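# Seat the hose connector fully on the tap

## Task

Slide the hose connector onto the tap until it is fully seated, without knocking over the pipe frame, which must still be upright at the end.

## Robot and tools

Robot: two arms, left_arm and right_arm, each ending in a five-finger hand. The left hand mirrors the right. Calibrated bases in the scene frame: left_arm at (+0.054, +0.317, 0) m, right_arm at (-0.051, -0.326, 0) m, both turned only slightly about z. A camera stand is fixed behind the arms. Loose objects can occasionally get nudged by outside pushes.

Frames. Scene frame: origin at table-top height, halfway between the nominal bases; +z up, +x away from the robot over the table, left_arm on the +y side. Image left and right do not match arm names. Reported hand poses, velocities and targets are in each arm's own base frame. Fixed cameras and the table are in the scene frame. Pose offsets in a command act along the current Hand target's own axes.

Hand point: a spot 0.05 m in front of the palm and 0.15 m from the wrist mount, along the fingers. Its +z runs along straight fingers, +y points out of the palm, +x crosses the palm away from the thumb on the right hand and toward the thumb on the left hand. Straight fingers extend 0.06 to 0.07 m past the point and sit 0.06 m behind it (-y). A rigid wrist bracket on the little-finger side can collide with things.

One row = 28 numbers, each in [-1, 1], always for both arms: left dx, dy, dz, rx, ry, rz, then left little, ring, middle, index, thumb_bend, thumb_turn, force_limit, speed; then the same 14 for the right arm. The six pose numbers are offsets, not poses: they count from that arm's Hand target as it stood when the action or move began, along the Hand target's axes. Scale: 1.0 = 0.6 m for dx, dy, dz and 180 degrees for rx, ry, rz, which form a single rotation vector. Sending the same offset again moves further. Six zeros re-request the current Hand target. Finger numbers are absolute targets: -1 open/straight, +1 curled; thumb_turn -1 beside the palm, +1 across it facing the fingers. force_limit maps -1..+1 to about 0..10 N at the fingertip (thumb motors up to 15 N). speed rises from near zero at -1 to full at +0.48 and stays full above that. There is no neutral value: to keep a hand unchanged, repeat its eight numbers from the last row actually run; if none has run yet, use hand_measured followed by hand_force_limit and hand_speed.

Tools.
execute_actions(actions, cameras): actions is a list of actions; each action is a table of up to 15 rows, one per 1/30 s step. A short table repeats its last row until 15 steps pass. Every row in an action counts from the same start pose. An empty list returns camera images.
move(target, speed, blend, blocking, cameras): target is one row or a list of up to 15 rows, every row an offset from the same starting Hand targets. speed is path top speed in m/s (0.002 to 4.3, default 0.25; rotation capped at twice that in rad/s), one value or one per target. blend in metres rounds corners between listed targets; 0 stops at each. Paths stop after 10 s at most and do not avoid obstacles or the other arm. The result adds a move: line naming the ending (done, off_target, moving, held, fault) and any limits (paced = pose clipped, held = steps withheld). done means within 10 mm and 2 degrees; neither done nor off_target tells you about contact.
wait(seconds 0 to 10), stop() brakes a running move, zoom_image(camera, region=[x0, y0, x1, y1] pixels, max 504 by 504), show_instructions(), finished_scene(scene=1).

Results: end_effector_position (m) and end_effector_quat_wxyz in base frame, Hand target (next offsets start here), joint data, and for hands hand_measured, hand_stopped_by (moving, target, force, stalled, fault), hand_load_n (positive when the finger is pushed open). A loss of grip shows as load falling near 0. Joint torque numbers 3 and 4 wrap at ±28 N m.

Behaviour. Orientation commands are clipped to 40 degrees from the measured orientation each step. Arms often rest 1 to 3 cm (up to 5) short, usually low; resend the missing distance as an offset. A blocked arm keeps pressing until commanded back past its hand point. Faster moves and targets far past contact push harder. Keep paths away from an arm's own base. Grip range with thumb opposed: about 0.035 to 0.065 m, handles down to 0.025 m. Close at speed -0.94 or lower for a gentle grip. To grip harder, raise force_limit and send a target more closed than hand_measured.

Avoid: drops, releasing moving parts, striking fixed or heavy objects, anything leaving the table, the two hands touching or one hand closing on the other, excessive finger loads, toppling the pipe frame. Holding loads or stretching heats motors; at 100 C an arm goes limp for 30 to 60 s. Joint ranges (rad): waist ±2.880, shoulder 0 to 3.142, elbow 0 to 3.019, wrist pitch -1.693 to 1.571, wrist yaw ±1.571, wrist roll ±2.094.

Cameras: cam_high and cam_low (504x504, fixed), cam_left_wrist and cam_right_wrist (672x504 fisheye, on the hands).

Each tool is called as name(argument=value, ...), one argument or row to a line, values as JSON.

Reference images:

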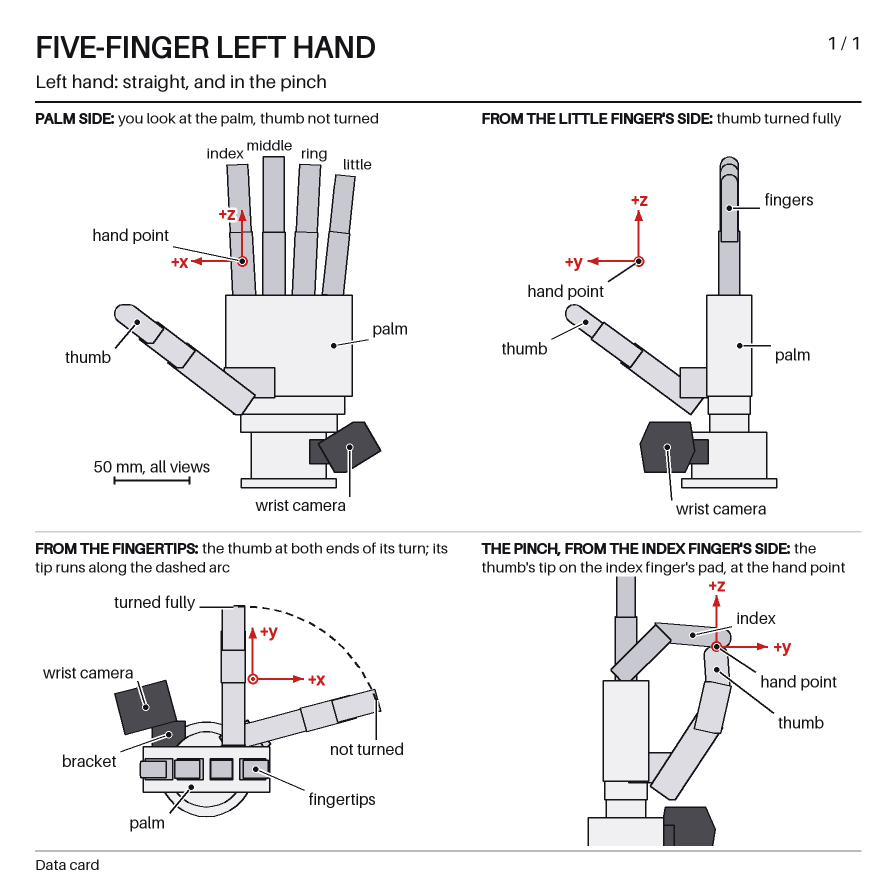

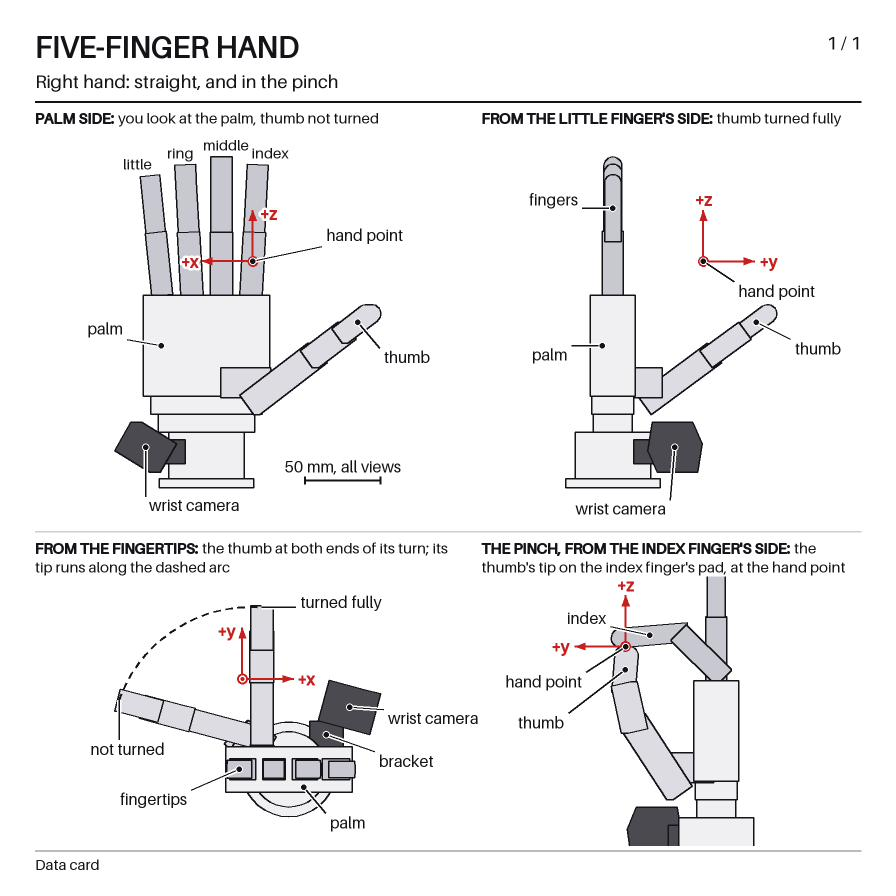

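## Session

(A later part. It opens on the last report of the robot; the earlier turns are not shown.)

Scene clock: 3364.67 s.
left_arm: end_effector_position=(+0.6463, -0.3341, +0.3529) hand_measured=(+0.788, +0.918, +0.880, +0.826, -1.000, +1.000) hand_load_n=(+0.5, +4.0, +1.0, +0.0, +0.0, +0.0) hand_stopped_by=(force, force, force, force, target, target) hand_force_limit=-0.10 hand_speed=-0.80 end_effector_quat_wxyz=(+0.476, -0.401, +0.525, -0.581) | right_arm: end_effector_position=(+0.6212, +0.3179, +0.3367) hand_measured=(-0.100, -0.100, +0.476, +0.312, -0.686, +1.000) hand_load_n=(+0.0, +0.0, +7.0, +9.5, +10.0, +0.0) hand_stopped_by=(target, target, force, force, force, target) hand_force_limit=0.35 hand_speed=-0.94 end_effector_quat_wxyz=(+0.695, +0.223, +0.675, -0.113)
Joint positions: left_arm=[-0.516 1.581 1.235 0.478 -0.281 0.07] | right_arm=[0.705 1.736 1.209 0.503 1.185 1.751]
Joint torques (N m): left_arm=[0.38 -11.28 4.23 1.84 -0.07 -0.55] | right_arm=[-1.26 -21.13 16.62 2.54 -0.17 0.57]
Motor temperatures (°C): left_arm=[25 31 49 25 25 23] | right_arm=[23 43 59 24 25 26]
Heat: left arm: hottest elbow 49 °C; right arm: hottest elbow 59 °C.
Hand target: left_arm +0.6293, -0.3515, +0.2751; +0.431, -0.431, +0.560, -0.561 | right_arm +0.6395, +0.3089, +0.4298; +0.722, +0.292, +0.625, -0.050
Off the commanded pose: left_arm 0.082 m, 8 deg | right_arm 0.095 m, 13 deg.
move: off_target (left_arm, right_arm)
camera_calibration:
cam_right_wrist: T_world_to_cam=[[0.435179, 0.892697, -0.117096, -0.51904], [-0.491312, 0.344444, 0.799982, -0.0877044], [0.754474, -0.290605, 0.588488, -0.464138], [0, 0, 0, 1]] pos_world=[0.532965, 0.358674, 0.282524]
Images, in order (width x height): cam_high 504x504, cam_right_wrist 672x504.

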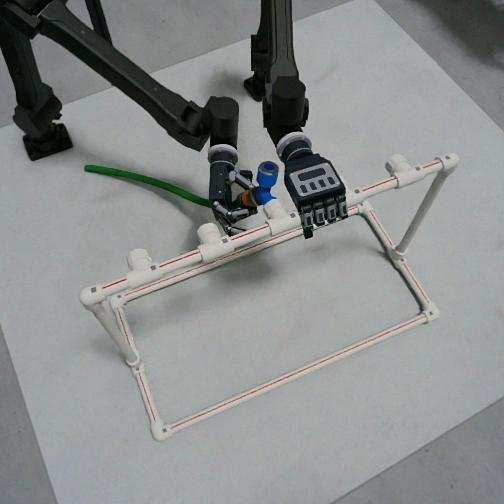

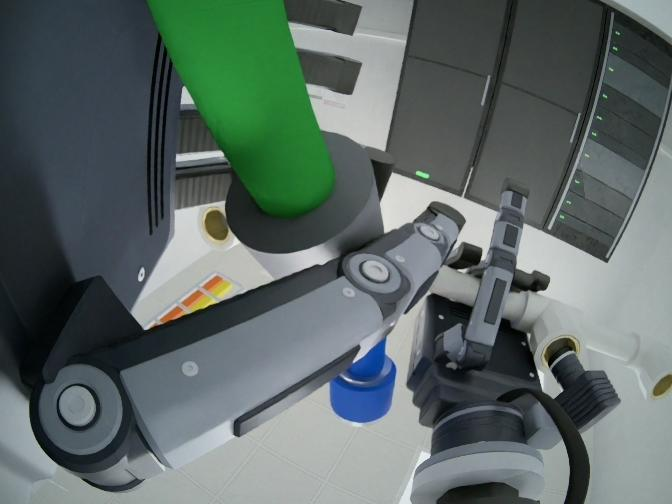

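move(
  target=[-0.0151,-0.05,0.0563,0,0,0,-1,-1,-1,-1,-1,1,-0.1,-0.5,0.0473,-0.0455,-0.0358,0,0,0,-0.1,-0.1,0.85,0.85,0.45,1,0.35,-0.94],
  speed=0.08,
  cameras=["cam_high","cam_left_wrist"],
)

Scene clock: 3413.87 s.
left_arm: end_effector_position=(+0.6444, -0.3439, +0.3546) hand_measured=(-1.000, -1.000, -1.000, -1.000, -1.000, +1.000) hand_load_n=(+0.0, +0.0, +0.5, +0.0, +0.0, +0.0) hand_stopped_by=(target, target, target, target, target, target) hand_force_limit=-0.10 hand_speed=-0.50 end_effector_quat_wxyz=(+0.450, -0.411, +0.535, -0.586) | right_arm: end_effector_position=(+0.6210, +0.3171, +0.3374) hand_measured=(-0.100, -0.100, +0.476, +0.310, -0.686, +1.000) hand_load_n=(+0.0, +0.0, +8.5, +12.0, +10.0, +1.5) hand_stopped_by=(target, target, force, force, force, target) hand_force_limit=0.35 hand_speed=-0.94 end_effector_quat_wxyz=(+0.698, +0.225, +0.670, -0.114)
Joint positions: left_arm=[-0.518 1.579 1.264 0.409 -0.255 0.023] | right_arm=[0.705 1.742 1.207 0.537 1.191 1.732]
Joint torques (N m): left_arm=[3.31 -8.12 13 1.13 0.3 -0.13] | right_arm=[0.32 -20.89 9.59 4.29 0.3 0.84]
Motor temperatures (°C): left_arm=[25 31 47 25 25 24] | right_arm=[23 43 61 24 24 26]
Heat: left arm: hottest elbow 47 °C; right arm: hottest elbow 61 °C.
Hand target: left_arm +0.6641, -0.3516, +0.3051; +0.431, -0.431, +0.560, -0.561 | right_arm +0.6148, +0.3051, +0.3927; +0.722, +0.292, +0.625, -0.050
Off the commanded pose: left_arm 0.054 m, 5 deg | right_arm 0.057 m, 12 deg.
move: off_target (left_arm, right_arm)
camera_calibration:
cam_left_wrist: T_world_to_cam=[[-0.120339, -0.189838, 0.974413, -0.333075], [-0.607861, -0.761936, -0.223513, 0.226645], [0.784871, -0.619205, -0.0237043, -0.595144], [0, 0, 0, 1]] pos_world=[0.564798, -0.259057, 0.361104]
Images, in order (width x height): cam_high 504x504, cam_left_wrist 672x504.

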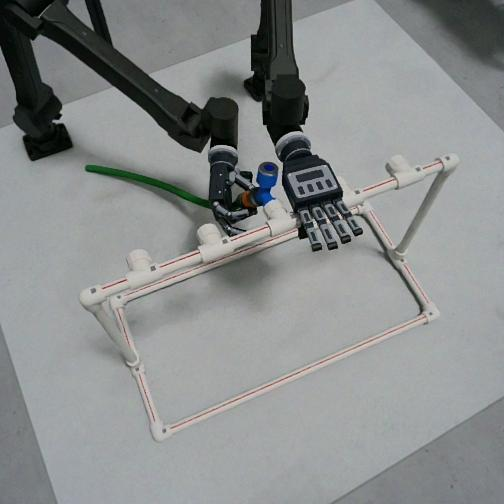

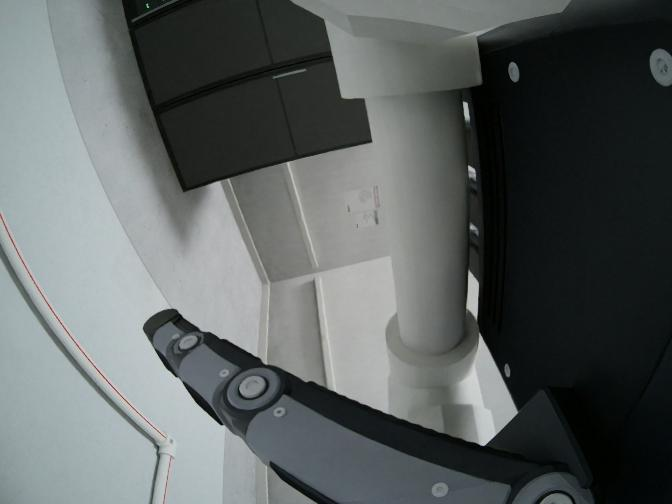

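move(
  target=[
    [0,-0.0667,-0.0587,0,0,0,-1,-1,-1,-1,-1,1,-0.1,-0.5,0,0,0,0,0,0,-0.1,-0.1,0.85,0.85,0.45,1,0.35,-0.94],
    [-0.0072,-0.2417,-0.1123,0,0,0,-1,-1,-1,-1,-1,1,-0.1,-0.5,0,0,0,0,0,0,-0.1,-0.1,0.85,0.85,0.45,1,0.35,-0.94],
    [-0.1088,-0.2417,-0.3122,0,0.12,0,-1,-1,-1,-1,-1,-1,-0.1,0.2,0,0,0,0,0,0,-0.1,-0.1,0.85,0.85,0.45,1,0.35,-0.94],
    [-0.1415,-0.135,-0.409,0,0.2333,0,-1,-1,-1,-1,-1,-1,-0.1,0.2,0,0,0,0,0,0,-0.1,-0.1,0.85,0.85,0.45,1,0.35,-0.94],
  ],
  speed=[0.08,0.15,0.2,0.2],
  blend=[0.005,0.02,0.02,0],
  cameras=["cam_high","cam_low","cam_left_wrist","cam_right_wrist"],
)

zoom_image(
  camera="cam_left_wrist",
  region=[220, 180, 440, 360],
)

Scene clock: 3449.77 s.
left_arm: end_effector_position=(+0.4487, -0.2092, +0.3919) hand_measured=(-1.000, -1.000, -1.000, -1.000, -1.000, -1.000) hand_load_n=(+0.0, +0.0, +0.0, +0.0, +0.0, -0.5) hand_stopped_by=(target, target, target, target, target, target) hand_force_limit=-0.10 hand_speed=0.20 end_effector_quat_wxyz=(+0.204, -0.195, +0.679, -0.678) | right_arm: end_effector_position=(+0.6210, +0.3170, +0.3374) hand_measured=(-0.100, -0.100, +0.476, +0.310, -0.686, +1.000) hand_load_n=(-0.5, +0.0, +8.5, +12.0, +10.0, +1.5) hand_stopped_by=(target, target, force, force, force, target) hand_force_limit=0.35 hand_speed=-0.94 end_effector_quat_wxyz=(+0.698, +0.226, +0.670, -0.114)
Joint positions: left_arm=[-0.078 1.118 0.99 0.13 0.921 0.011] | right_arm=[0.705 1.742 1.207 0.538 1.192 1.731]
Joint torques (N m): left_arm=[3.31 -6.53 9.96 3.41 0.15 -0.04] | right_arm=[0.21 -20.78 9.59 4.4 0.29 0.83]
Motor temperatures (°C): left_arm=[25 31 52 25 25 23] | right_arm=[23 43 59 24 25 27]
Heat: left arm: hottest elbow 52 °C; right arm: hottest elbow 59 °C.
Hand target: left_arm +0.4489, -0.2060, +0.3856; +0.201, -0.201, +0.677, -0.678 | right_arm +0.6148, +0.3051, +0.3927; +0.722, +0.292, +0.625, -0.050
Off the commanded pose: left_arm 0.007 m, 1 deg | right_arm 0.057 m, 12 deg.
move: off_target (right_arm); blend cut to 0 m at target 3; target 3's new numbers were sent with left_arm's hand 0.012 m and 2 deg from that target
camera_calibration:
cam_left_wrist: T_world_to_cam=[[-0.180657, -0.139879, 0.973549, -0.329573], [-0.970162, -0.137396, -0.199769, 0.502604], [0.161705, -0.98059, -0.110883, -0.119147], [0, 0, 0, 1]] pos_world=[0.447334, -0.0938786, 0.408049]
cam_right_wrist: T_world_to_cam=[[0.442483, 0.889687, -0.112546, -0.523184], [-0.497766, 0.348055, 0.79441, -0.0833248], [0.745948, -0.295491, 0.596864, -0.460654], [0, 0, 0, 1]] pos_world=[0.533648, 0.358352, 0.28226]

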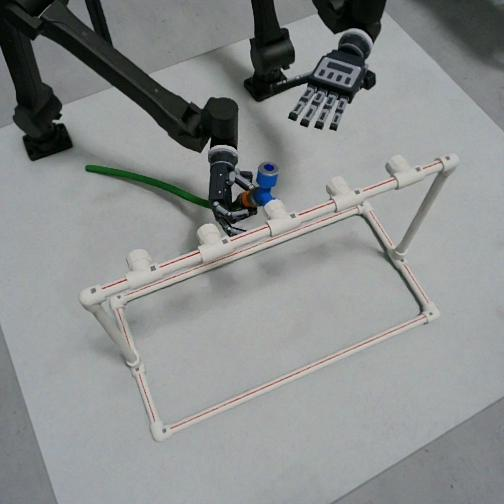

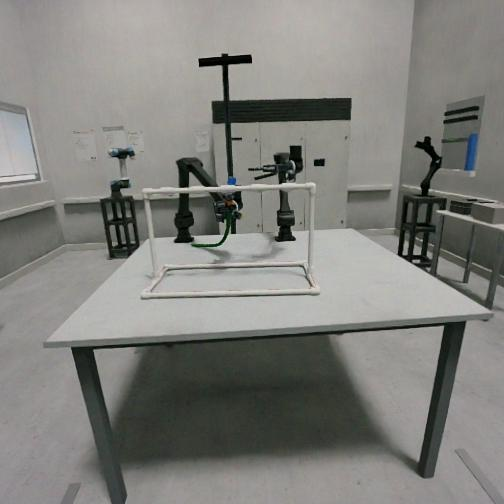

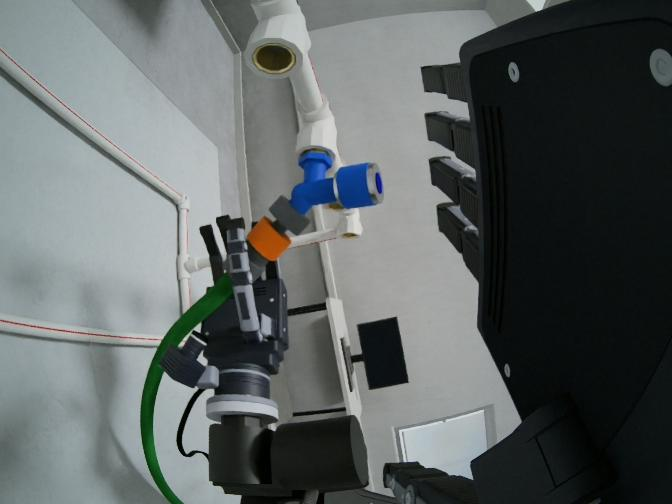

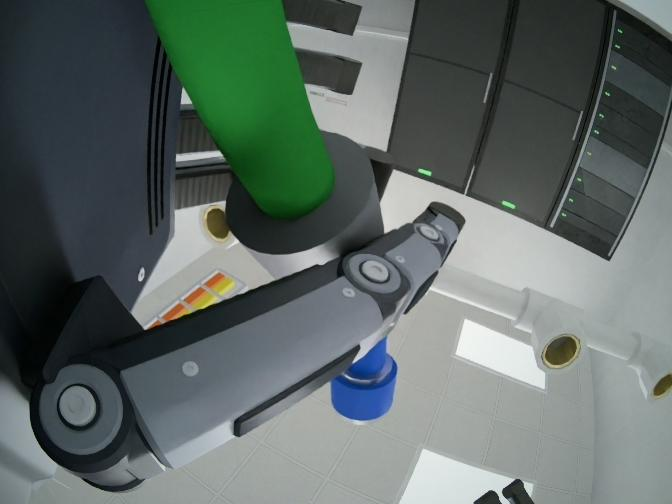

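Scaled by 2.291 from the camera's 672x504 image, which has a finer 960x720 frame.

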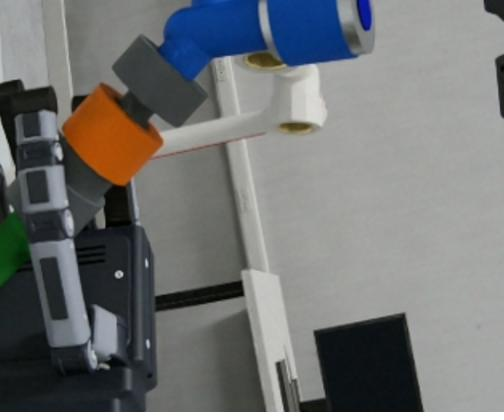

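zoom_image(
  camera="cam_left_wrist",
  region=[220, 180, 340, 300],
)

Scaled by 4.200 from the camera's 672x504 image, which has a finer 960x720 frame.

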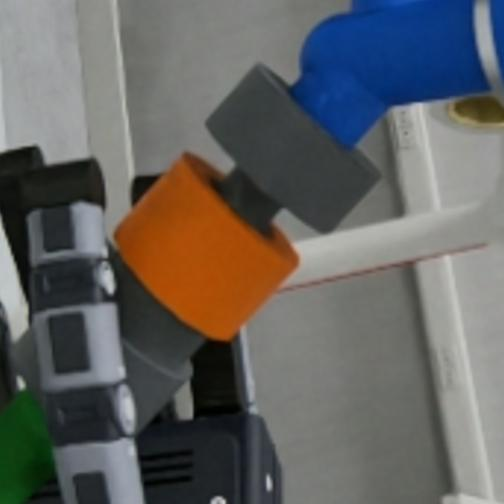

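move(
  target=[
    [-0.0593,-0.1417,0.126,0,-0.2333,0,-1,-1,-1,-1,-1,-1,-0.1,0.2,0,0,0,0,0,0,-0.1,-0.1,0.85,0.85,0.45,1,0.35,-0.94],
    [-0.1476,-0.1083,0.3544,0,-0.2333,0,-1,-1,-1,-1,-1,1,-0.1,0.2,0,0,0,0,0,0,-0.1,-0.1,0.85,0.85,0.45,1,0.35,-0.94],
    [-0.1405,0.0843,0.3438,0,-0.2333,0,-1,-1,-1,-1,-1,1,-0.1,0.2,0,0,0,0,0,0,-0.1,-0.1,0.85,0.85,0.45,1,0.35,-0.94],
  ],
  speed=[0.2,0.2,0.1],
  blend=[0.03,0,0],
  cameras=["cam_high","cam_low","cam_left_wrist"],
)

zoom_image(
  camera="cam_low",
  region=[200, 140, 290, 230],
)

Scene clock: 3616.07 s.
left_arm: end_effector_position=(+0.6263, -0.3293, +0.4245) hand_measured=(-1.000, -1.000, -1.000, -1.000, -0.998, -0.164) hand_load_n=(+0.0, +0.0, +0.0, +0.0, -6.0, +7.5) hand_stopped_by=(target, target, target, target, target, force) hand_force_limit=-0.10 hand_speed=0.20 end_effector_quat_wxyz=(-0.439, +0.419, -0.501, +0.617) | right_arm: end_effector_position=(+0.6210, +0.3171, +0.3374) hand_measured=(-0.100, -0.100, +0.476, +0.310, -0.686, +1.000) hand_load_n=(+0.0, +0.0, +8.5, +12.0, +9.5, +1.5) hand_stopped_by=(target, target, force, force, force, target) hand_force_limit=0.35 hand_speed=-0.94 end_effector_quat_wxyz=(+0.698, +0.225, +0.670, -0.114)
Joint positions: left_arm=[-0.505 1.482 1.293 0.341 -0.247 -0.041] | right_arm=[0.705 1.742 1.207 0.538 1.192 1.731]
Joint torques (N m): left_arm=[2.43 -8.59 5.98 1.03 0.23 0.48] | right_arm=[0.15 -20.84 9.61 4.45 0.29 0.84]
Motor temperatures (°C): left_arm=[25 30 52 25 25 23] | right_arm=[23 43 53 24 25 28]
Heat: left arm: hottest elbow 52 °C; right arm: hottest elbow 53 °C.
Hand target: left_arm +0.6322, -0.3329, +0.3354; -0.431, +0.431, -0.560, +0.561 | right_arm +0.6148, +0.3051, +0.3927; +0.722, +0.292, +0.625, -0.050
Off the commanded pose: left_arm 0.089 m, 9 deg | right_arm 0.057 m, 12 deg.
move: off_target (left_arm, right_arm); target 2's new numbers were sent with left_arm's hand 0.029 m and 2 deg from that target
camera_calibration:
cam_left_wrist: T_world_to_cam=[[-0.154651, -0.101486, 0.982743, -0.353582], [-0.603344, -0.777979, -0.175286, 0.213869], [0.782342, -0.62004, 0.0590839, -0.604171], [0, 0, 0, 1]] pos_world=[0.547023, -0.244109, 0.420666]
Images, in order (width x height): cam_high 504x504, cam_low 504x504, cam_left_wrist 672x504.

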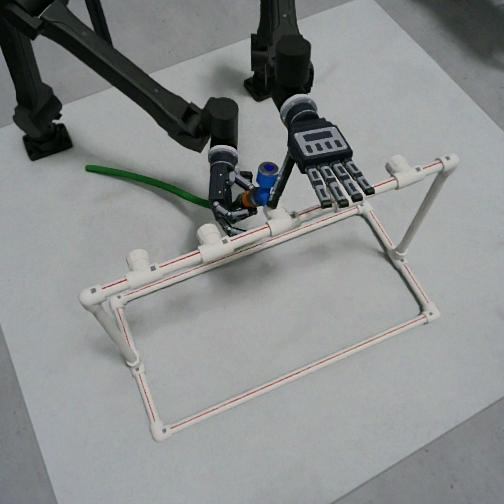

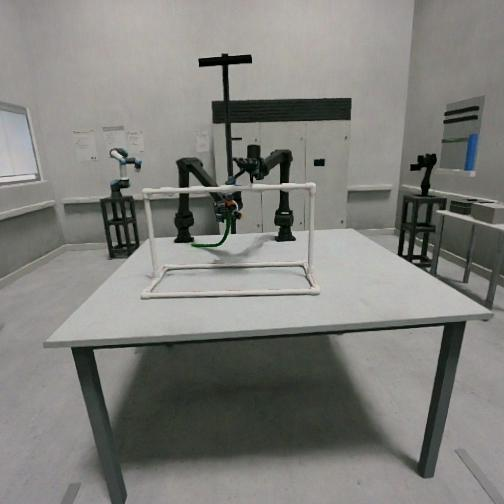

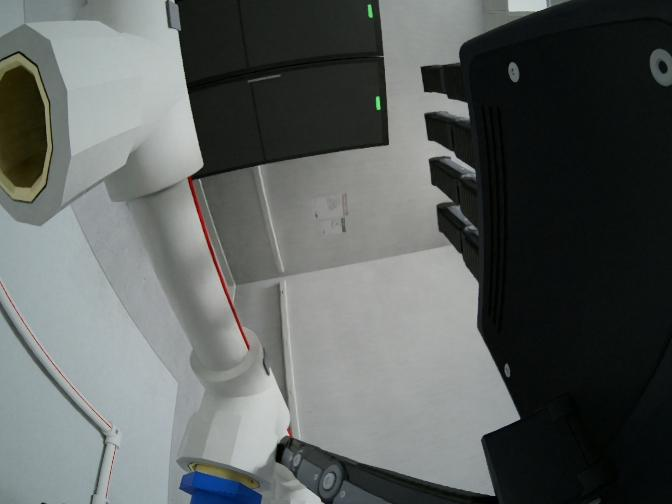

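Scaled by 5.600.

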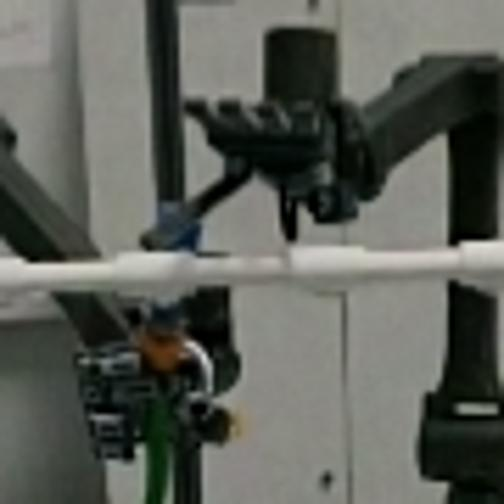

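move(
  target=[0,-0.25,0,0,0,0,-1,-1,-1,-1,-1,1,-0.1,0.2,0,0,0,0,0,0,-0.1,-0.1,0.85,0.85,0.45,1,0.35,-0.94],
  speed=0.1,
  cameras=["cam_low","cam_left_wrist","cam_high"],
)

Scene clock: 3652.13 s.
left_arm: end_effector_position=(+0.6224, -0.3263, +0.4688) hand_measured=(-1.000, -1.000, -1.000, -1.000, -1.000, -0.164) hand_load_n=(+0.0, +0.0, +0.0, +0.0, +0.0, +0.0) hand_stopped_by=(target, target, target, target, target, force) hand_force_limit=-0.10 hand_speed=0.20 end_effector_quat_wxyz=(+0.425, -0.437, +0.563, -0.558) | right_arm: end_effector_position=(+0.6209, +0.3168, +0.3374) hand_measured=(-0.100, -0.100, +0.476, +0.310, -0.686, +1.000) hand_load_n=(+0.0, +0.0, +8.0, +11.5, +10.0, +1.5) hand_stopped_by=(target, target, force, force, force, target) hand_force_limit=0.35 hand_speed=-0.94 end_effector_quat_wxyz=(+0.698, +0.226, +0.670, -0.114)
Joint positions: left_arm=[-0.506 1.472 1.522 -0.068 -0.245 -0.014] | right_arm=[0.705 1.742 1.206 0.54 1.192 1.73]
Joint torques (N m): left_arm=[2.32 -10.75 17.16 2.4 -0.05 0.21] | right_arm=[0.21 -20.84 9.63 4.38 0.28 0.85]
Heat: left arm: hottest elbow 49 °C; right arm: hottest elbow 53 °C.
Hand target: left_arm +0.6320, -0.3329, +0.4854; +0.431, -0.431, +0.560, -0.561 | right_arm +0.6148, +0.3051, +0.3928; +0.722, +0.292, +0.625, -0.050
Off the commanded pose: left_arm 0.020 m, 1 deg | right_arm 0.057 m, 12 deg.
move: off_target (left_arm, right_arm)
camera_calibration:
cam_left_wrist: T_world_to_cam=[[-0.0160563, -0.208213, 0.977952, -0.516216], [-0.62823, -0.758807, -0.17187, 0.241756], [0.777862, -0.617138, -0.118622, -0.514814], [0, 0, 0, 1]] pos_world=[0.544044, -0.241748, 0.485316]
Images, in order (width x height): cam_high 504x504, cam_low 504x504, cam_left_wrist 672x504.

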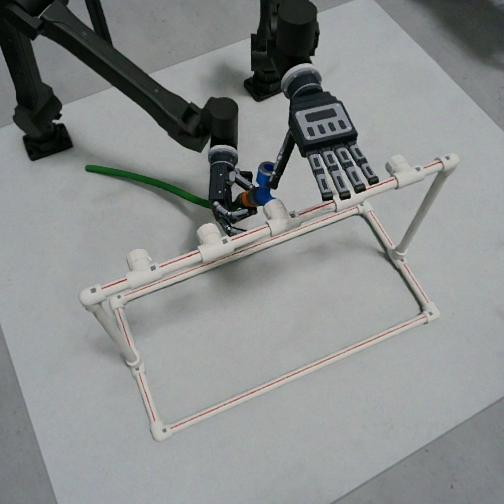

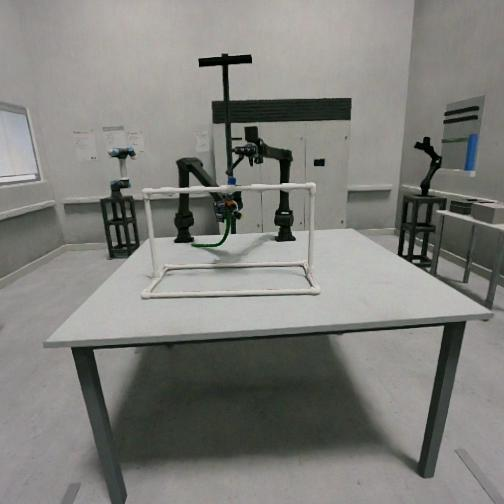

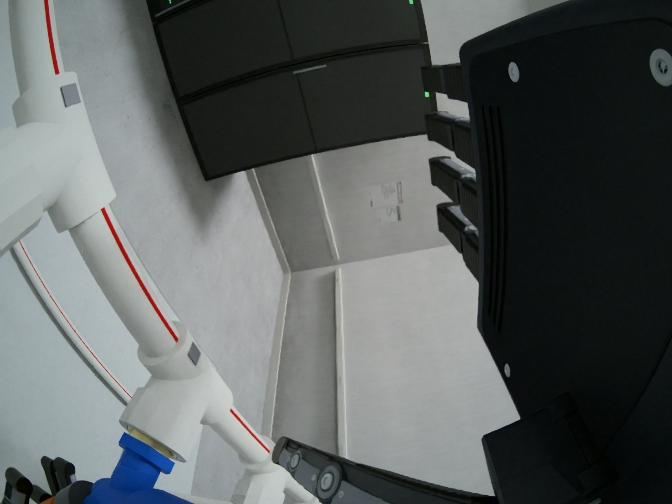

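move(
  target=[-0.05,-0.03,0,0,0,0,-1,-1,-1,-1,-1,0.99,-0.1,0.2,0,0,0,0,0,0,-0.1,-0.1,0.85,0.85,0.45,1,0.35,-0.94],
  speed=0.12,
  cameras=["cam_low","cam_left_wrist"],
)

zoom_image(
  camera="cam_low",
  region=[190, 130, 320, 230],
)

Scene clock: 3666.17 s.
left_arm: end_effector_position=(+0.6323, -0.3036, +0.4768) hand_measured=(-1.000, -1.000, -1.000, -1.000, -1.000, +0.990) hand_load_n=(+0.0, +0.0, +0.0, +0.0, +0.0, +0.0) hand_stopped_by=(target, target, target, target, target, target) hand_force_limit=-0.10 hand_speed=0.20 end_effector_quat_wxyz=(+0.422, -0.439, +0.569, -0.553) | right_arm: end_effector_position=(+0.6209, +0.3168, +0.3374) hand_measured=(-0.100, -0.100, +0.476, +0.310, -0.686, +1.000) hand_load_n=(+0.0, +0.0, +8.0, +11.5, +10.0, +1.0) hand_stopped_by=(target, target, force, force, force, target) hand_force_limit=0.35 hand_speed=-0.94 end_effector_quat_wxyz=(+0.698, +0.226, +0.670, -0.114)
Joint positions: left_arm=[-0.456 1.472 1.554 -0.114 -0.194 -0.012] | right_arm=[0.705 1.742 1.206 0.54 1.192 1.73]
Joint torques (N m): left_arm=[2.9 -11.93 17.26 2.52 0.14 0.21] | right_arm=[0.21 -20.6 9.69 4.37 0.27 0.84]
Motor temperatures (°C): left_arm=[25 31 55 25 25 23] | right_arm=[23 43 53 25 25 28]
Heat: left arm: hottest elbow 55 °C; right arm: hottest elbow 53 °C.
Hand target: left_arm +0.6398, -0.3039, +0.5034; +0.431, -0.431, +0.560, -0.561 | right_arm +0.6148, +0.3051, +0.3928; +0.722, +0.292, +0.625, -0.050
Off the commanded pose: left_arm 0.028 m, 2 deg | right_arm 0.057 m, 12 deg.
move: off_target (left_arm, right_arm)
camera_calibration:
cam_left_wrist: T_world_to_cam=[[-0.00387891, -0.215384, 0.976522, -0.528314], [-0.632191, -0.756095, -0.169277, 0.268687], [0.774803, -0.618005, -0.133231, -0.498875], [0, 0, 0, 1]] pos_world=[0.554342, -0.218945, 0.494927]
Images, in order (width x height): cam_low 504x504, cam_left_wrist 672x504.

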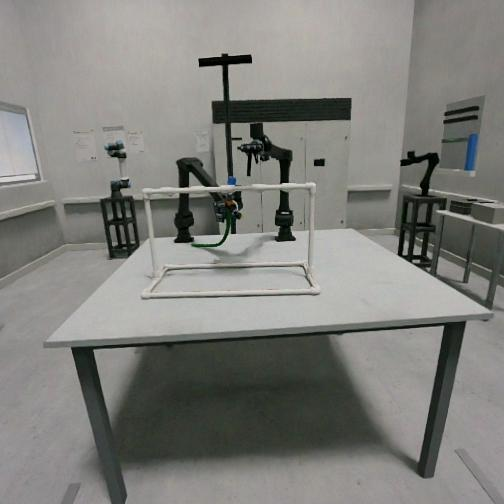

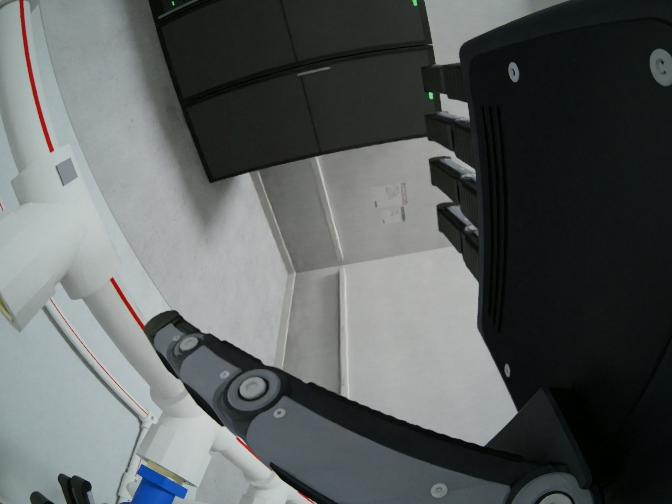

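Scaled by 3.877.

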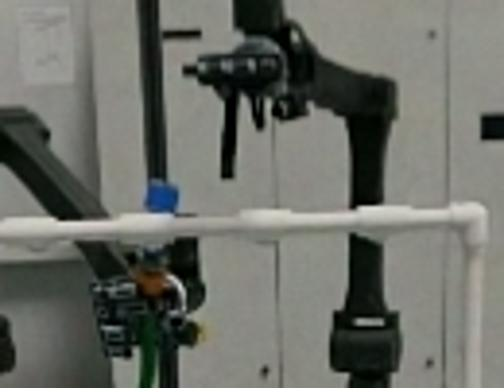

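move(
  target=[0.026,0.0833,-0.0062,0,0,0,-1,-1,-1,-1,-1,0.99,-0.1,0.2,0,0,0,0,0,0,-0.1,-0.1,0.85,0.85,0.45,1,0.35,-0.94],
  speed=0.12,
  cameras=["cam_low","cam_left_wrist"],
)

zoom_image(
  camera="cam_low",
  region=[190, 130, 320, 230],
)

Scene clock: 3700.60 s.
left_arm: end_effector_position=(+0.6310, -0.3139, +0.4628) hand_measured=(-1.000, -1.000, -1.000, -1.000, -1.000, +0.990) hand_load_n=(+0.0, +0.0, +0.0, +0.0, +0.0, +0.0) hand_stopped_by=(target, target, target, target, target, target) hand_force_limit=-0.10 hand_speed=0.20 end_effector_quat_wxyz=(+0.429, -0.434, +0.556, -0.564) | right_arm: end_effector_position=(+0.6209, +0.3168, +0.3374) hand_measured=(-0.100, -0.100, +0.476, +0.310, -0.686, +1.000) hand_load_n=(+0.0, +0.0, +8.0, +11.5, +10.0, +1.5) hand_stopped_by=(target, target, force, force, force, target) hand_force_limit=0.35 hand_speed=-0.94 end_effector_quat_wxyz=(+0.698, +0.226, +0.670, -0.114)
Joint positions: left_arm=[-0.477 1.472 1.491 -0.016 -0.22 -0.012] | right_arm=[0.705 1.742 1.206 0.54 1.192 1.73]
Joint torques (N m): left_arm=[2.14 -12.34 10.69 3.79 -0.04 0.2] | right_arm=[0.15 -20.84 9.65 4.38 0.25 0.84]
Motor temperatures (°C): left_arm=[25 32 55 25 25 23] | right_arm=[23 43 52 25 25 28]
Heat: left arm: hottest elbow 55 °C; right arm: hottest elbow 52 °C.
Hand target: left_arm +0.6322, -0.3180, +0.4534; +0.431, -0.431, +0.560, -0.561 | right_arm +0.6148, +0.3051, +0.3928; +0.722, +0.292, +0.625, -0.050
Off the commanded pose: left_arm 0.010 m, 1 deg | right_arm 0.057 m, 12 deg.
move: off_target (right_arm)
camera_calibration:
cam_left_wrist: T_world_to_cam=[[-0.0343346, -0.200091, 0.979176, -0.494029], [-0.62293, -0.761868, -0.177528, 0.253758], [0.781524, -0.616053, -0.0984838, -0.525817], [0, 0, 0, 1]] pos_world=[0.552049, -0.229452, 0.477005]
Images, in order (width x height): cam_low 504x504, cam_left_wrist 672x504.

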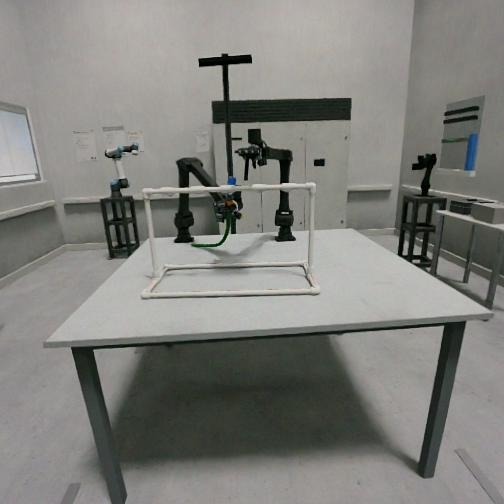

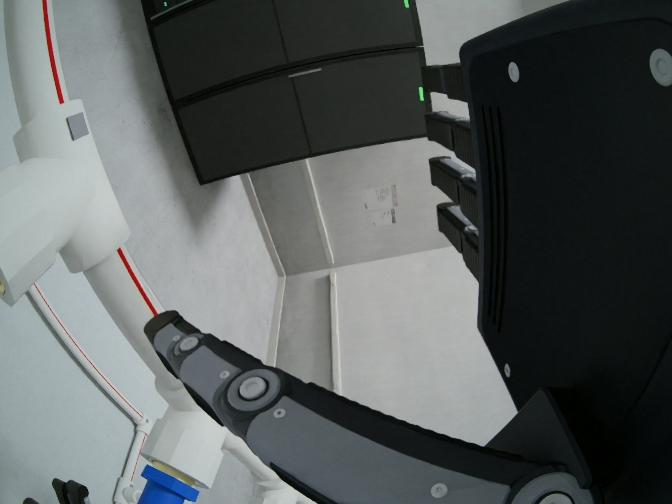

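Scaled by 3.877.

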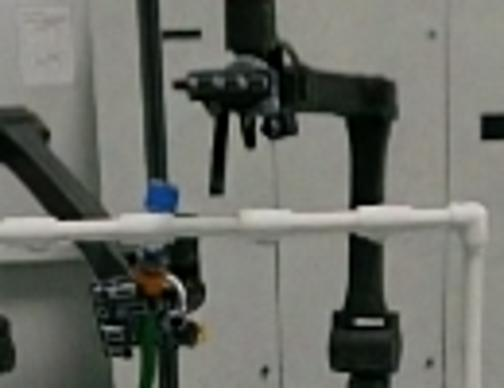

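move(
  target=[
    [0.0035,0.05,-0.0129,0,0,0,-1,-1,-1,-1,-1,0.99,-0.1,0.2,0,0,0,0,0,0,-0.1,-0.1,0.85,0.85,0.45,1,0.35,-0.94],
    [0.0035,0.197,-0.0129,0,0,0,-1,-1,-1,-1,-1,0.99,-0.1,0.2,0,0,0,0,0,0,-0.1,-0.1,0.85,0.85,0.45,1,0.35,-0.94],
  ],
  speed=0.1,
  blend=[0.02,0],
  cameras=["cam_left_wrist","cam_low"],
)

zoom_image(
  camera="cam_low",
  region=[190, 130, 320, 230],
)

Scene clock: 3741.93 s.
left_arm: end_effector_position=(+0.6226, -0.3118, +0.3562) hand_measured=(-1.000, -1.000, -1.000, -1.000, -1.000, +0.990) hand_load_n=(+0.0, -0.5, -0.5, +0.0, +0.0, +0.0) hand_stopped_by=(target, target, target, target, target, target) hand_force_limit=-0.10 hand_speed=0.20 end_effector_quat_wxyz=(+0.432, -0.433, +0.550, -0.569) | right_arm: end_effector_position=(+0.6209, +0.3168, +0.3374) hand_measured=(-0.100, -0.100, +0.476, +0.310, -0.686, +1.000) hand_load_n=(+0.0, +0.0, +8.0, +11.5, +10.0, +1.5) hand_stopped_by=(target, target, force, force, force, target) hand_force_limit=0.35 hand_speed=-0.94 end_effector_quat_wxyz=(+0.698, +0.226, +0.670, -0.114)
Joint positions: left_arm=[-0.482 1.484 1.21 0.295 -0.228 -0.012] | right_arm=[0.705 1.742 1.206 0.54 1.192 1.73]
Joint torques (N m): left_arm=[1.96 -10.81 10.22 3.81 -0.03 0.2] | right_arm=[0.38 -20.78 9.63 4.37 0.25 0.85]
Heat: left arm: hottest elbow 52 °C; right arm: hottest elbow 52 °C.
Hand target: left_arm +0.6243, -0.3181, +0.3352; +0.431, -0.431, +0.560, -0.561 | right_arm +0.6148, +0.3051, +0.3928; +0.722, +0.292, +0.625, -0.050
Off the commanded pose: left_arm 0.022 m, 2 deg | right_arm 0.057 m, 12 deg.
move: off_target (left_arm, right_arm); blend cut to 0.0155 m at target 1
camera_calibration:
cam_left_wrist: T_world_to_cam=[[-0.0490272, -0.192159, 0.980138, -0.378342], [-0.618085, -0.765014, -0.1809, 0.228511], [0.784581, -0.614678, -0.081264, -0.536163], [0, 0, 0, 1]] pos_world=[0.543353, -0.227455, 0.368594]
Images, in order (width x height): cam_low 504x504, cam_left_wrist 672x504.

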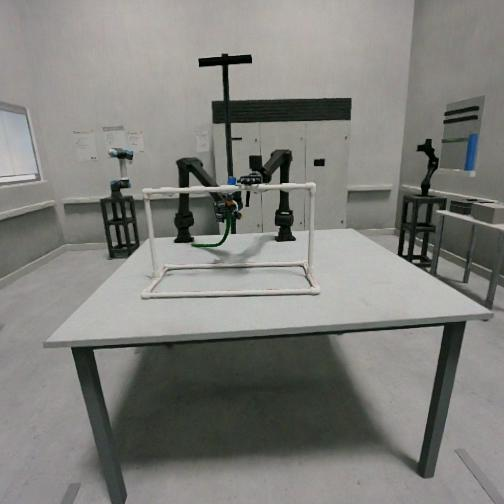

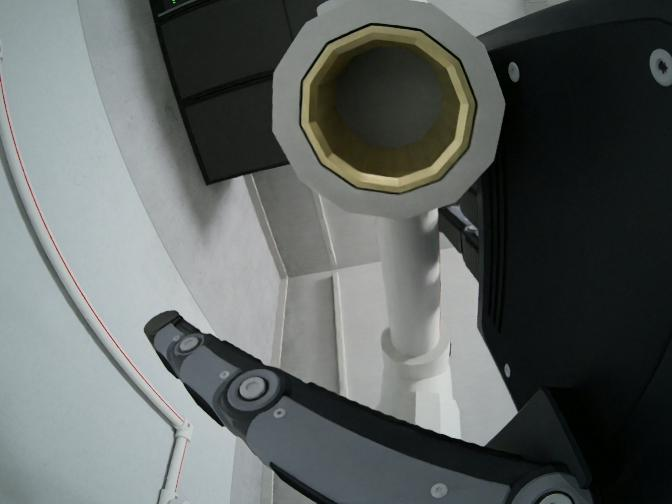

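Scaled by 3.877.

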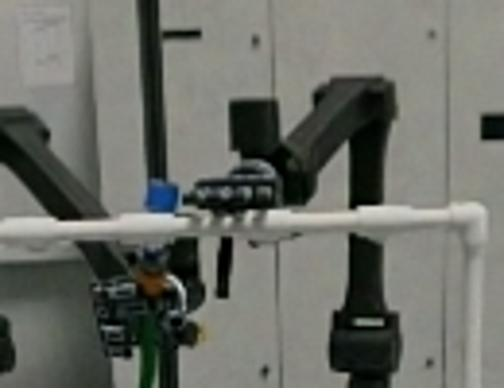

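move(
  target=[
    [0,0,0.0417,0,0,0,-1,-1,-1,-1,-1,0.99,-0.1,0.2,0,0,0,0,0,0,-0.1,-0.1,0.85,0.85,0.45,1,0.35,-0.94],
    [0,0.05,0.0417,0,0,0,-1,-1,-1,-1,-1,0.99,-0.1,0.2,0,0,0,0,0,0,-0.1,-0.1,0.85,0.85,0.45,1,0.35,-0.94],
    [0,0.05,0.0417,0,0,0,0.98,0.98,0.98,0.98,-1,0.99,-0.1,-0.6,0,0,0,0,0,0,-0.1,-0.1,0.85,0.85,0.45,1,0.35,-0.94],
  ],
  speed=0.1,
  cameras=["cam_left_wrist","cam_low"],
)

zoom_image(
  camera="cam_low",
  region=[190, 130, 320, 230],
)

Scene clock: 3762.50 s.
left_arm: end_effector_position=(+0.6425, -0.3184, +0.3546) hand_measured=(+0.800, +0.726, +0.838, +0.764, -1.000, +0.990) hand_load_n=(+5.5, +0.0, +4.5, +1.0, +0.0, -0.5) hand_stopped_by=(force, force, force, force, target, target) hand_force_limit=-0.10 hand_speed=-0.60 end_effector_quat_wxyz=(+0.452, -0.412, +0.538, -0.580) | right_arm: end_effector_position=(+0.6175, +0.3195, +0.3369) hand_measured=(-0.100, -0.100, +0.476, +0.310, -0.686, +1.000) hand_load_n=(+0.0, +0.0, +7.0, +10.5, +10.5, +2.0) hand_stopped_by=(target, target, force, force, force, target) hand_force_limit=0.35 hand_speed=-0.94 end_effector_quat_wxyz=(+0.699, +0.227, +0.669, -0.112)
Joint positions: left_arm=[-0.48 1.544 1.229 0.4 -0.224 0.028] | right_arm=[0.712 1.742 1.202 0.55 1.198 1.73]
Joint torques (N m): left_arm=[2.61 -9.7 9.58 2.09 0.24 -0.18] | right_arm=[-0.44 -20.66 9.88 4.19 0.09 0.81]
Heat: left arm: hottest elbow 52 °C; right arm: hottest elbow 52 °C.
Hand target: left_arm +0.6485, -0.3246, +0.3050; +0.431, -0.431, +0.561, -0.561 | right_arm +0.6149, +0.3050, +0.3927; +0.722, +0.292, +0.625, -0.050
Off the commanded pose: left_arm 0.050 m, 5 deg | right_arm 0.058 m, 12 deg.
move: off_target (left_arm, right_arm); target 3's new numbers were sent with left_arm's hand 0.053 m and 4 deg from that target
camera_calibration:
cam_left_wrist: T_world_to_cam=[[-0.113465, -0.201232, 0.97295, -0.335945], [-0.603835, -0.763695, -0.228372, 0.243458], [0.788993, -0.613413, -0.0348579, -0.574776], [0, 0, 0, 1]] pos_world=[0.562384, -0.234251, 0.362421]
Images, in order (width x height): cam_low 504x504, cam_left_wrist 672x504.

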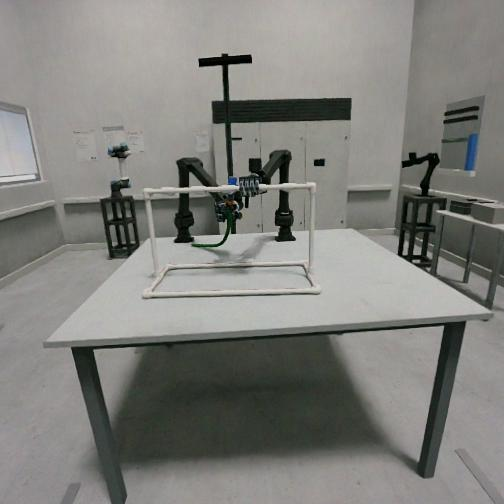

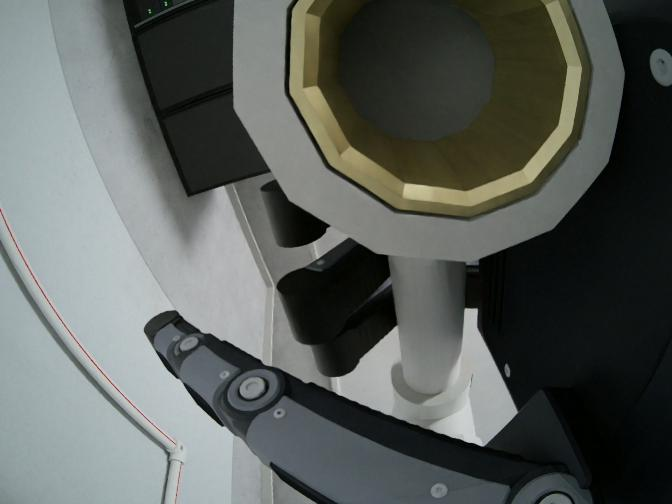

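Scaled by 3.877.

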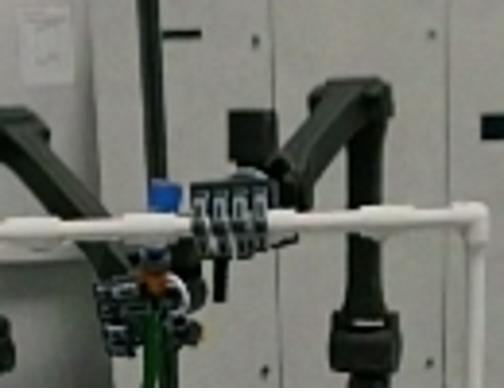

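move(
  target=[
    [0.0151,0.05,-0.0563,0,0,0,0.98,0.98,0.98,0.98,-1,0.99,-0.1,-0.6,0,0,0,0,0,0,-0.1,-0.1,0.9,0.9,0.5,1,0.7,-0.94],
    [0.0151,0.05,-0.0563,0,0,0,0.98,0.98,0.98,0.98,-1,0.99,-0.1,-0.6,-0.0683,0.0658,0.0517,0,0,0,-0.1,-0.1,0.9,0.9,0.5,1,0.7,-0.94],
  ],
  speed=0.1,
  cameras=["cam_low","cam_high","cam_left_wrist"],
)

zoom_image(
  camera="cam_low",
  region=[190, 150, 270, 230],
)

Scene clock: 3795.23 s.
left_arm: end_effector_position=(+0.6322, -0.3054, +0.3594) hand_measured=(+0.800, +0.726, +0.838, +0.764, -1.000, +0.990) hand_load_n=(+6.5, +0.0, +3.5, +0.5, +0.0, +0.0) hand_stopped_by=(force, force, force, force, target, target) hand_force_limit=-0.10 hand_speed=-0.60 end_effector_quat_wxyz=(+0.478, -0.403, +0.519, -0.583) | right_arm: end_effector_position=(+0.6177, +0.3310, +0.3423) hand_measured=(-0.100, -0.100, +0.480, +0.312, -0.674, +1.000) hand_load_n=(+0.0, +0.0, +0.0, +0.0, +4.5, -2.5) hand_stopped_by=(target, target, force, force, force, target) hand_force_limit=0.70 hand_speed=-0.94 end_effector_quat_wxyz=(+0.693, +0.206, +0.680, -0.119)
Joint positions: left_arm=[-0.482 1.512 1.166 0.488 -0.255 0.063] | right_arm=[0.722 1.731 1.225 0.477 1.187 1.721]
Joint torques (N m): left_arm=[0.15 -10.05 3.36 1.91 0.11 -0.49] | right_arm=[-2.96 -20.89 18.37 2.45 -0.56 0.73]
Motor temperatures (°C): left_arm=[25 31 50 25 25 23] | right_arm=[23 43 52 25 25 28]
Heat: left arm: hottest elbow 50 °C; right arm: hottest elbow 52 °C.
Hand target: left_arm +0.6135, -0.3247, +0.2751; +0.431, -0.431, +0.560, -0.561 | right_arm +0.6505, +0.3105, +0.4463; +0.722, +0.292, +0.625, -0.050
Off the commanded pose: left_arm 0.089 m, 8 deg | right_arm 0.111 m, 15 deg.
move: off_target (left_arm, right_arm)
camera_calibration:
cam_left_wrist: T_world_to_cam=[[-0.162079, -0.210119, 0.964147, -0.30799], [-0.564497, -0.781658, -0.265244, 0.231161], [0.809366, -0.587248, 0.00807857, -0.57883], [0, 0, 0, 1]] pos_world=[0.549057, -0.223943, 0.362938]
Images, in order (width x height): cam_high 504x504, cam_low 504x504, cam_left_wrist 672x504.

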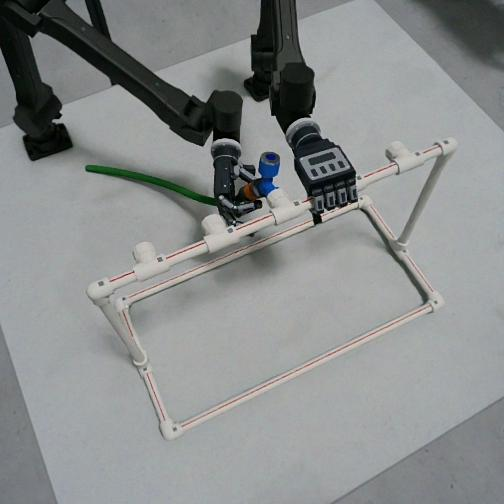

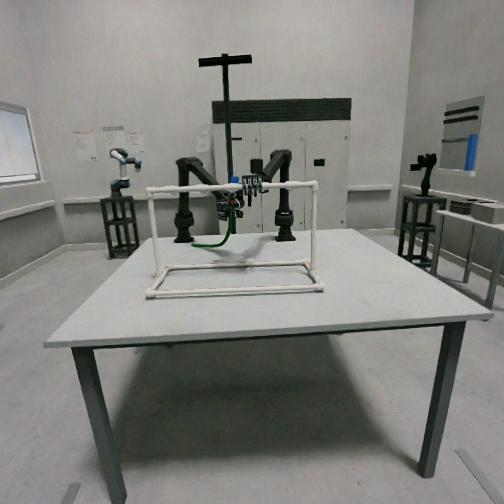

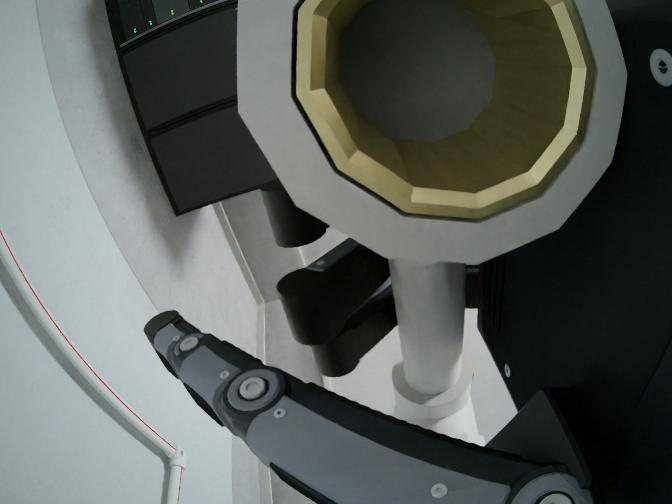

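Scaled by 6.300.

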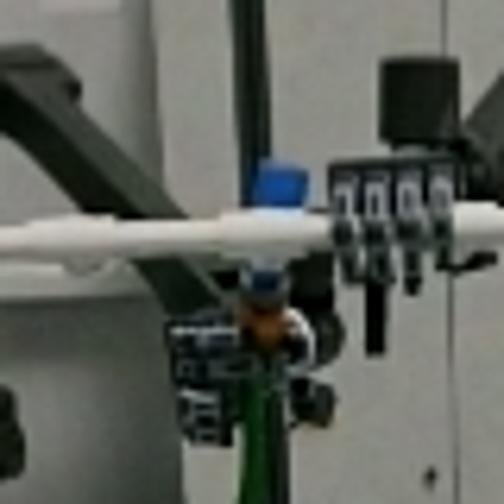

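zoom_image(
  camera="cam_high",
  region=[205, 140, 305, 240],
)

wait(
  seconds=0,
  cameras=["cam_right_wrist"],
)

Scaled by 5.040.

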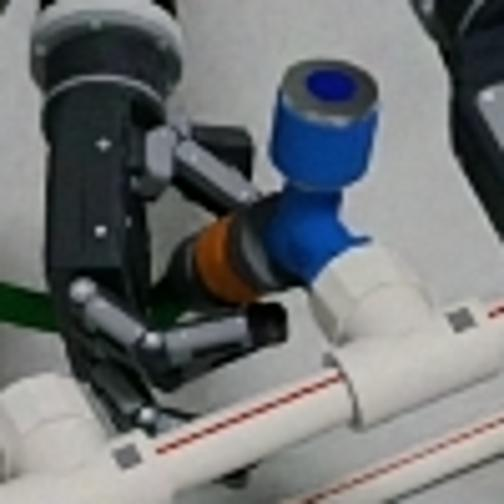

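Scene clock: 3803.70 s.
left_arm: end_effector_position=(+0.6322, -0.3054, +0.3594) hand_measured=(+0.800, +0.726, +0.838, +0.764, -1.000, +0.990) hand_load_n=(+6.5, +0.0, +3.5, +0.5, +0.5, +0.0) hand_stopped_by=(force, force, force, force, target, target) hand_force_limit=-0.10 hand_speed=-0.60 end_effector_quat_wxyz=(+0.478, -0.403, +0.519, -0.583) | right_arm: end_effector_position=(+0.6177, +0.3310, +0.3422) hand_measured=(-0.100, -0.100, +0.480, +0.312, -0.674, +1.000) hand_load_n=(+0.0, +0.0, +0.0, +0.5, +4.5, -2.5) hand_stopped_by=(target, target, force, force, force, target) hand_force_limit=0.70 hand_speed=-0.94 end_effector_quat_wxyz=(+0.693, +0.206, +0.680, -0.120)
Joint positions: left_arm=[-0.482 1.512 1.166 0.488 -0.255 0.063] | right_arm=[0.722 1.731 1.225 0.477 1.187 1.721]
Joint torques (N m): left_arm=[0.26 -9.99 3.36 1.89 0.11 -0.49] | right_arm=[-2.96 -20.84 18.3 2.59 -0.55 0.74]
Heat: left arm: hottest elbow 49 °C; right arm: hottest elbow 54 °C.
Hand target: left_arm +0.6135, -0.3247, +0.2751; +0.431, -0.431, +0.560, -0.561 | right_arm +0.6505, +0.3105, +0.4463; +0.722, +0.292, +0.625, -0.050
Off the commanded pose: left_arm 0.089 m, 8 deg | right_arm 0.111 m, 15 deg.
camera_calibration:
cam_right_wrist: T_world_to_cam=[[0.41863, 0.895497, -0.15111, -0.507535], [-0.483236, 0.360531, 0.797809, -0.107902], [0.768916, -0.260965, 0.583666, -0.478037], [0, 0, 0, 1]] pos_world=[0.527898, 0.368647, 0.288406]
Images, in order (width x height): cam_right_wrist 672x504.

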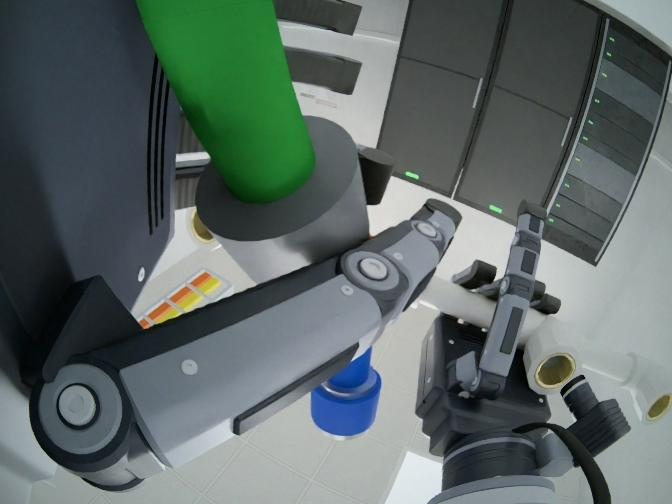

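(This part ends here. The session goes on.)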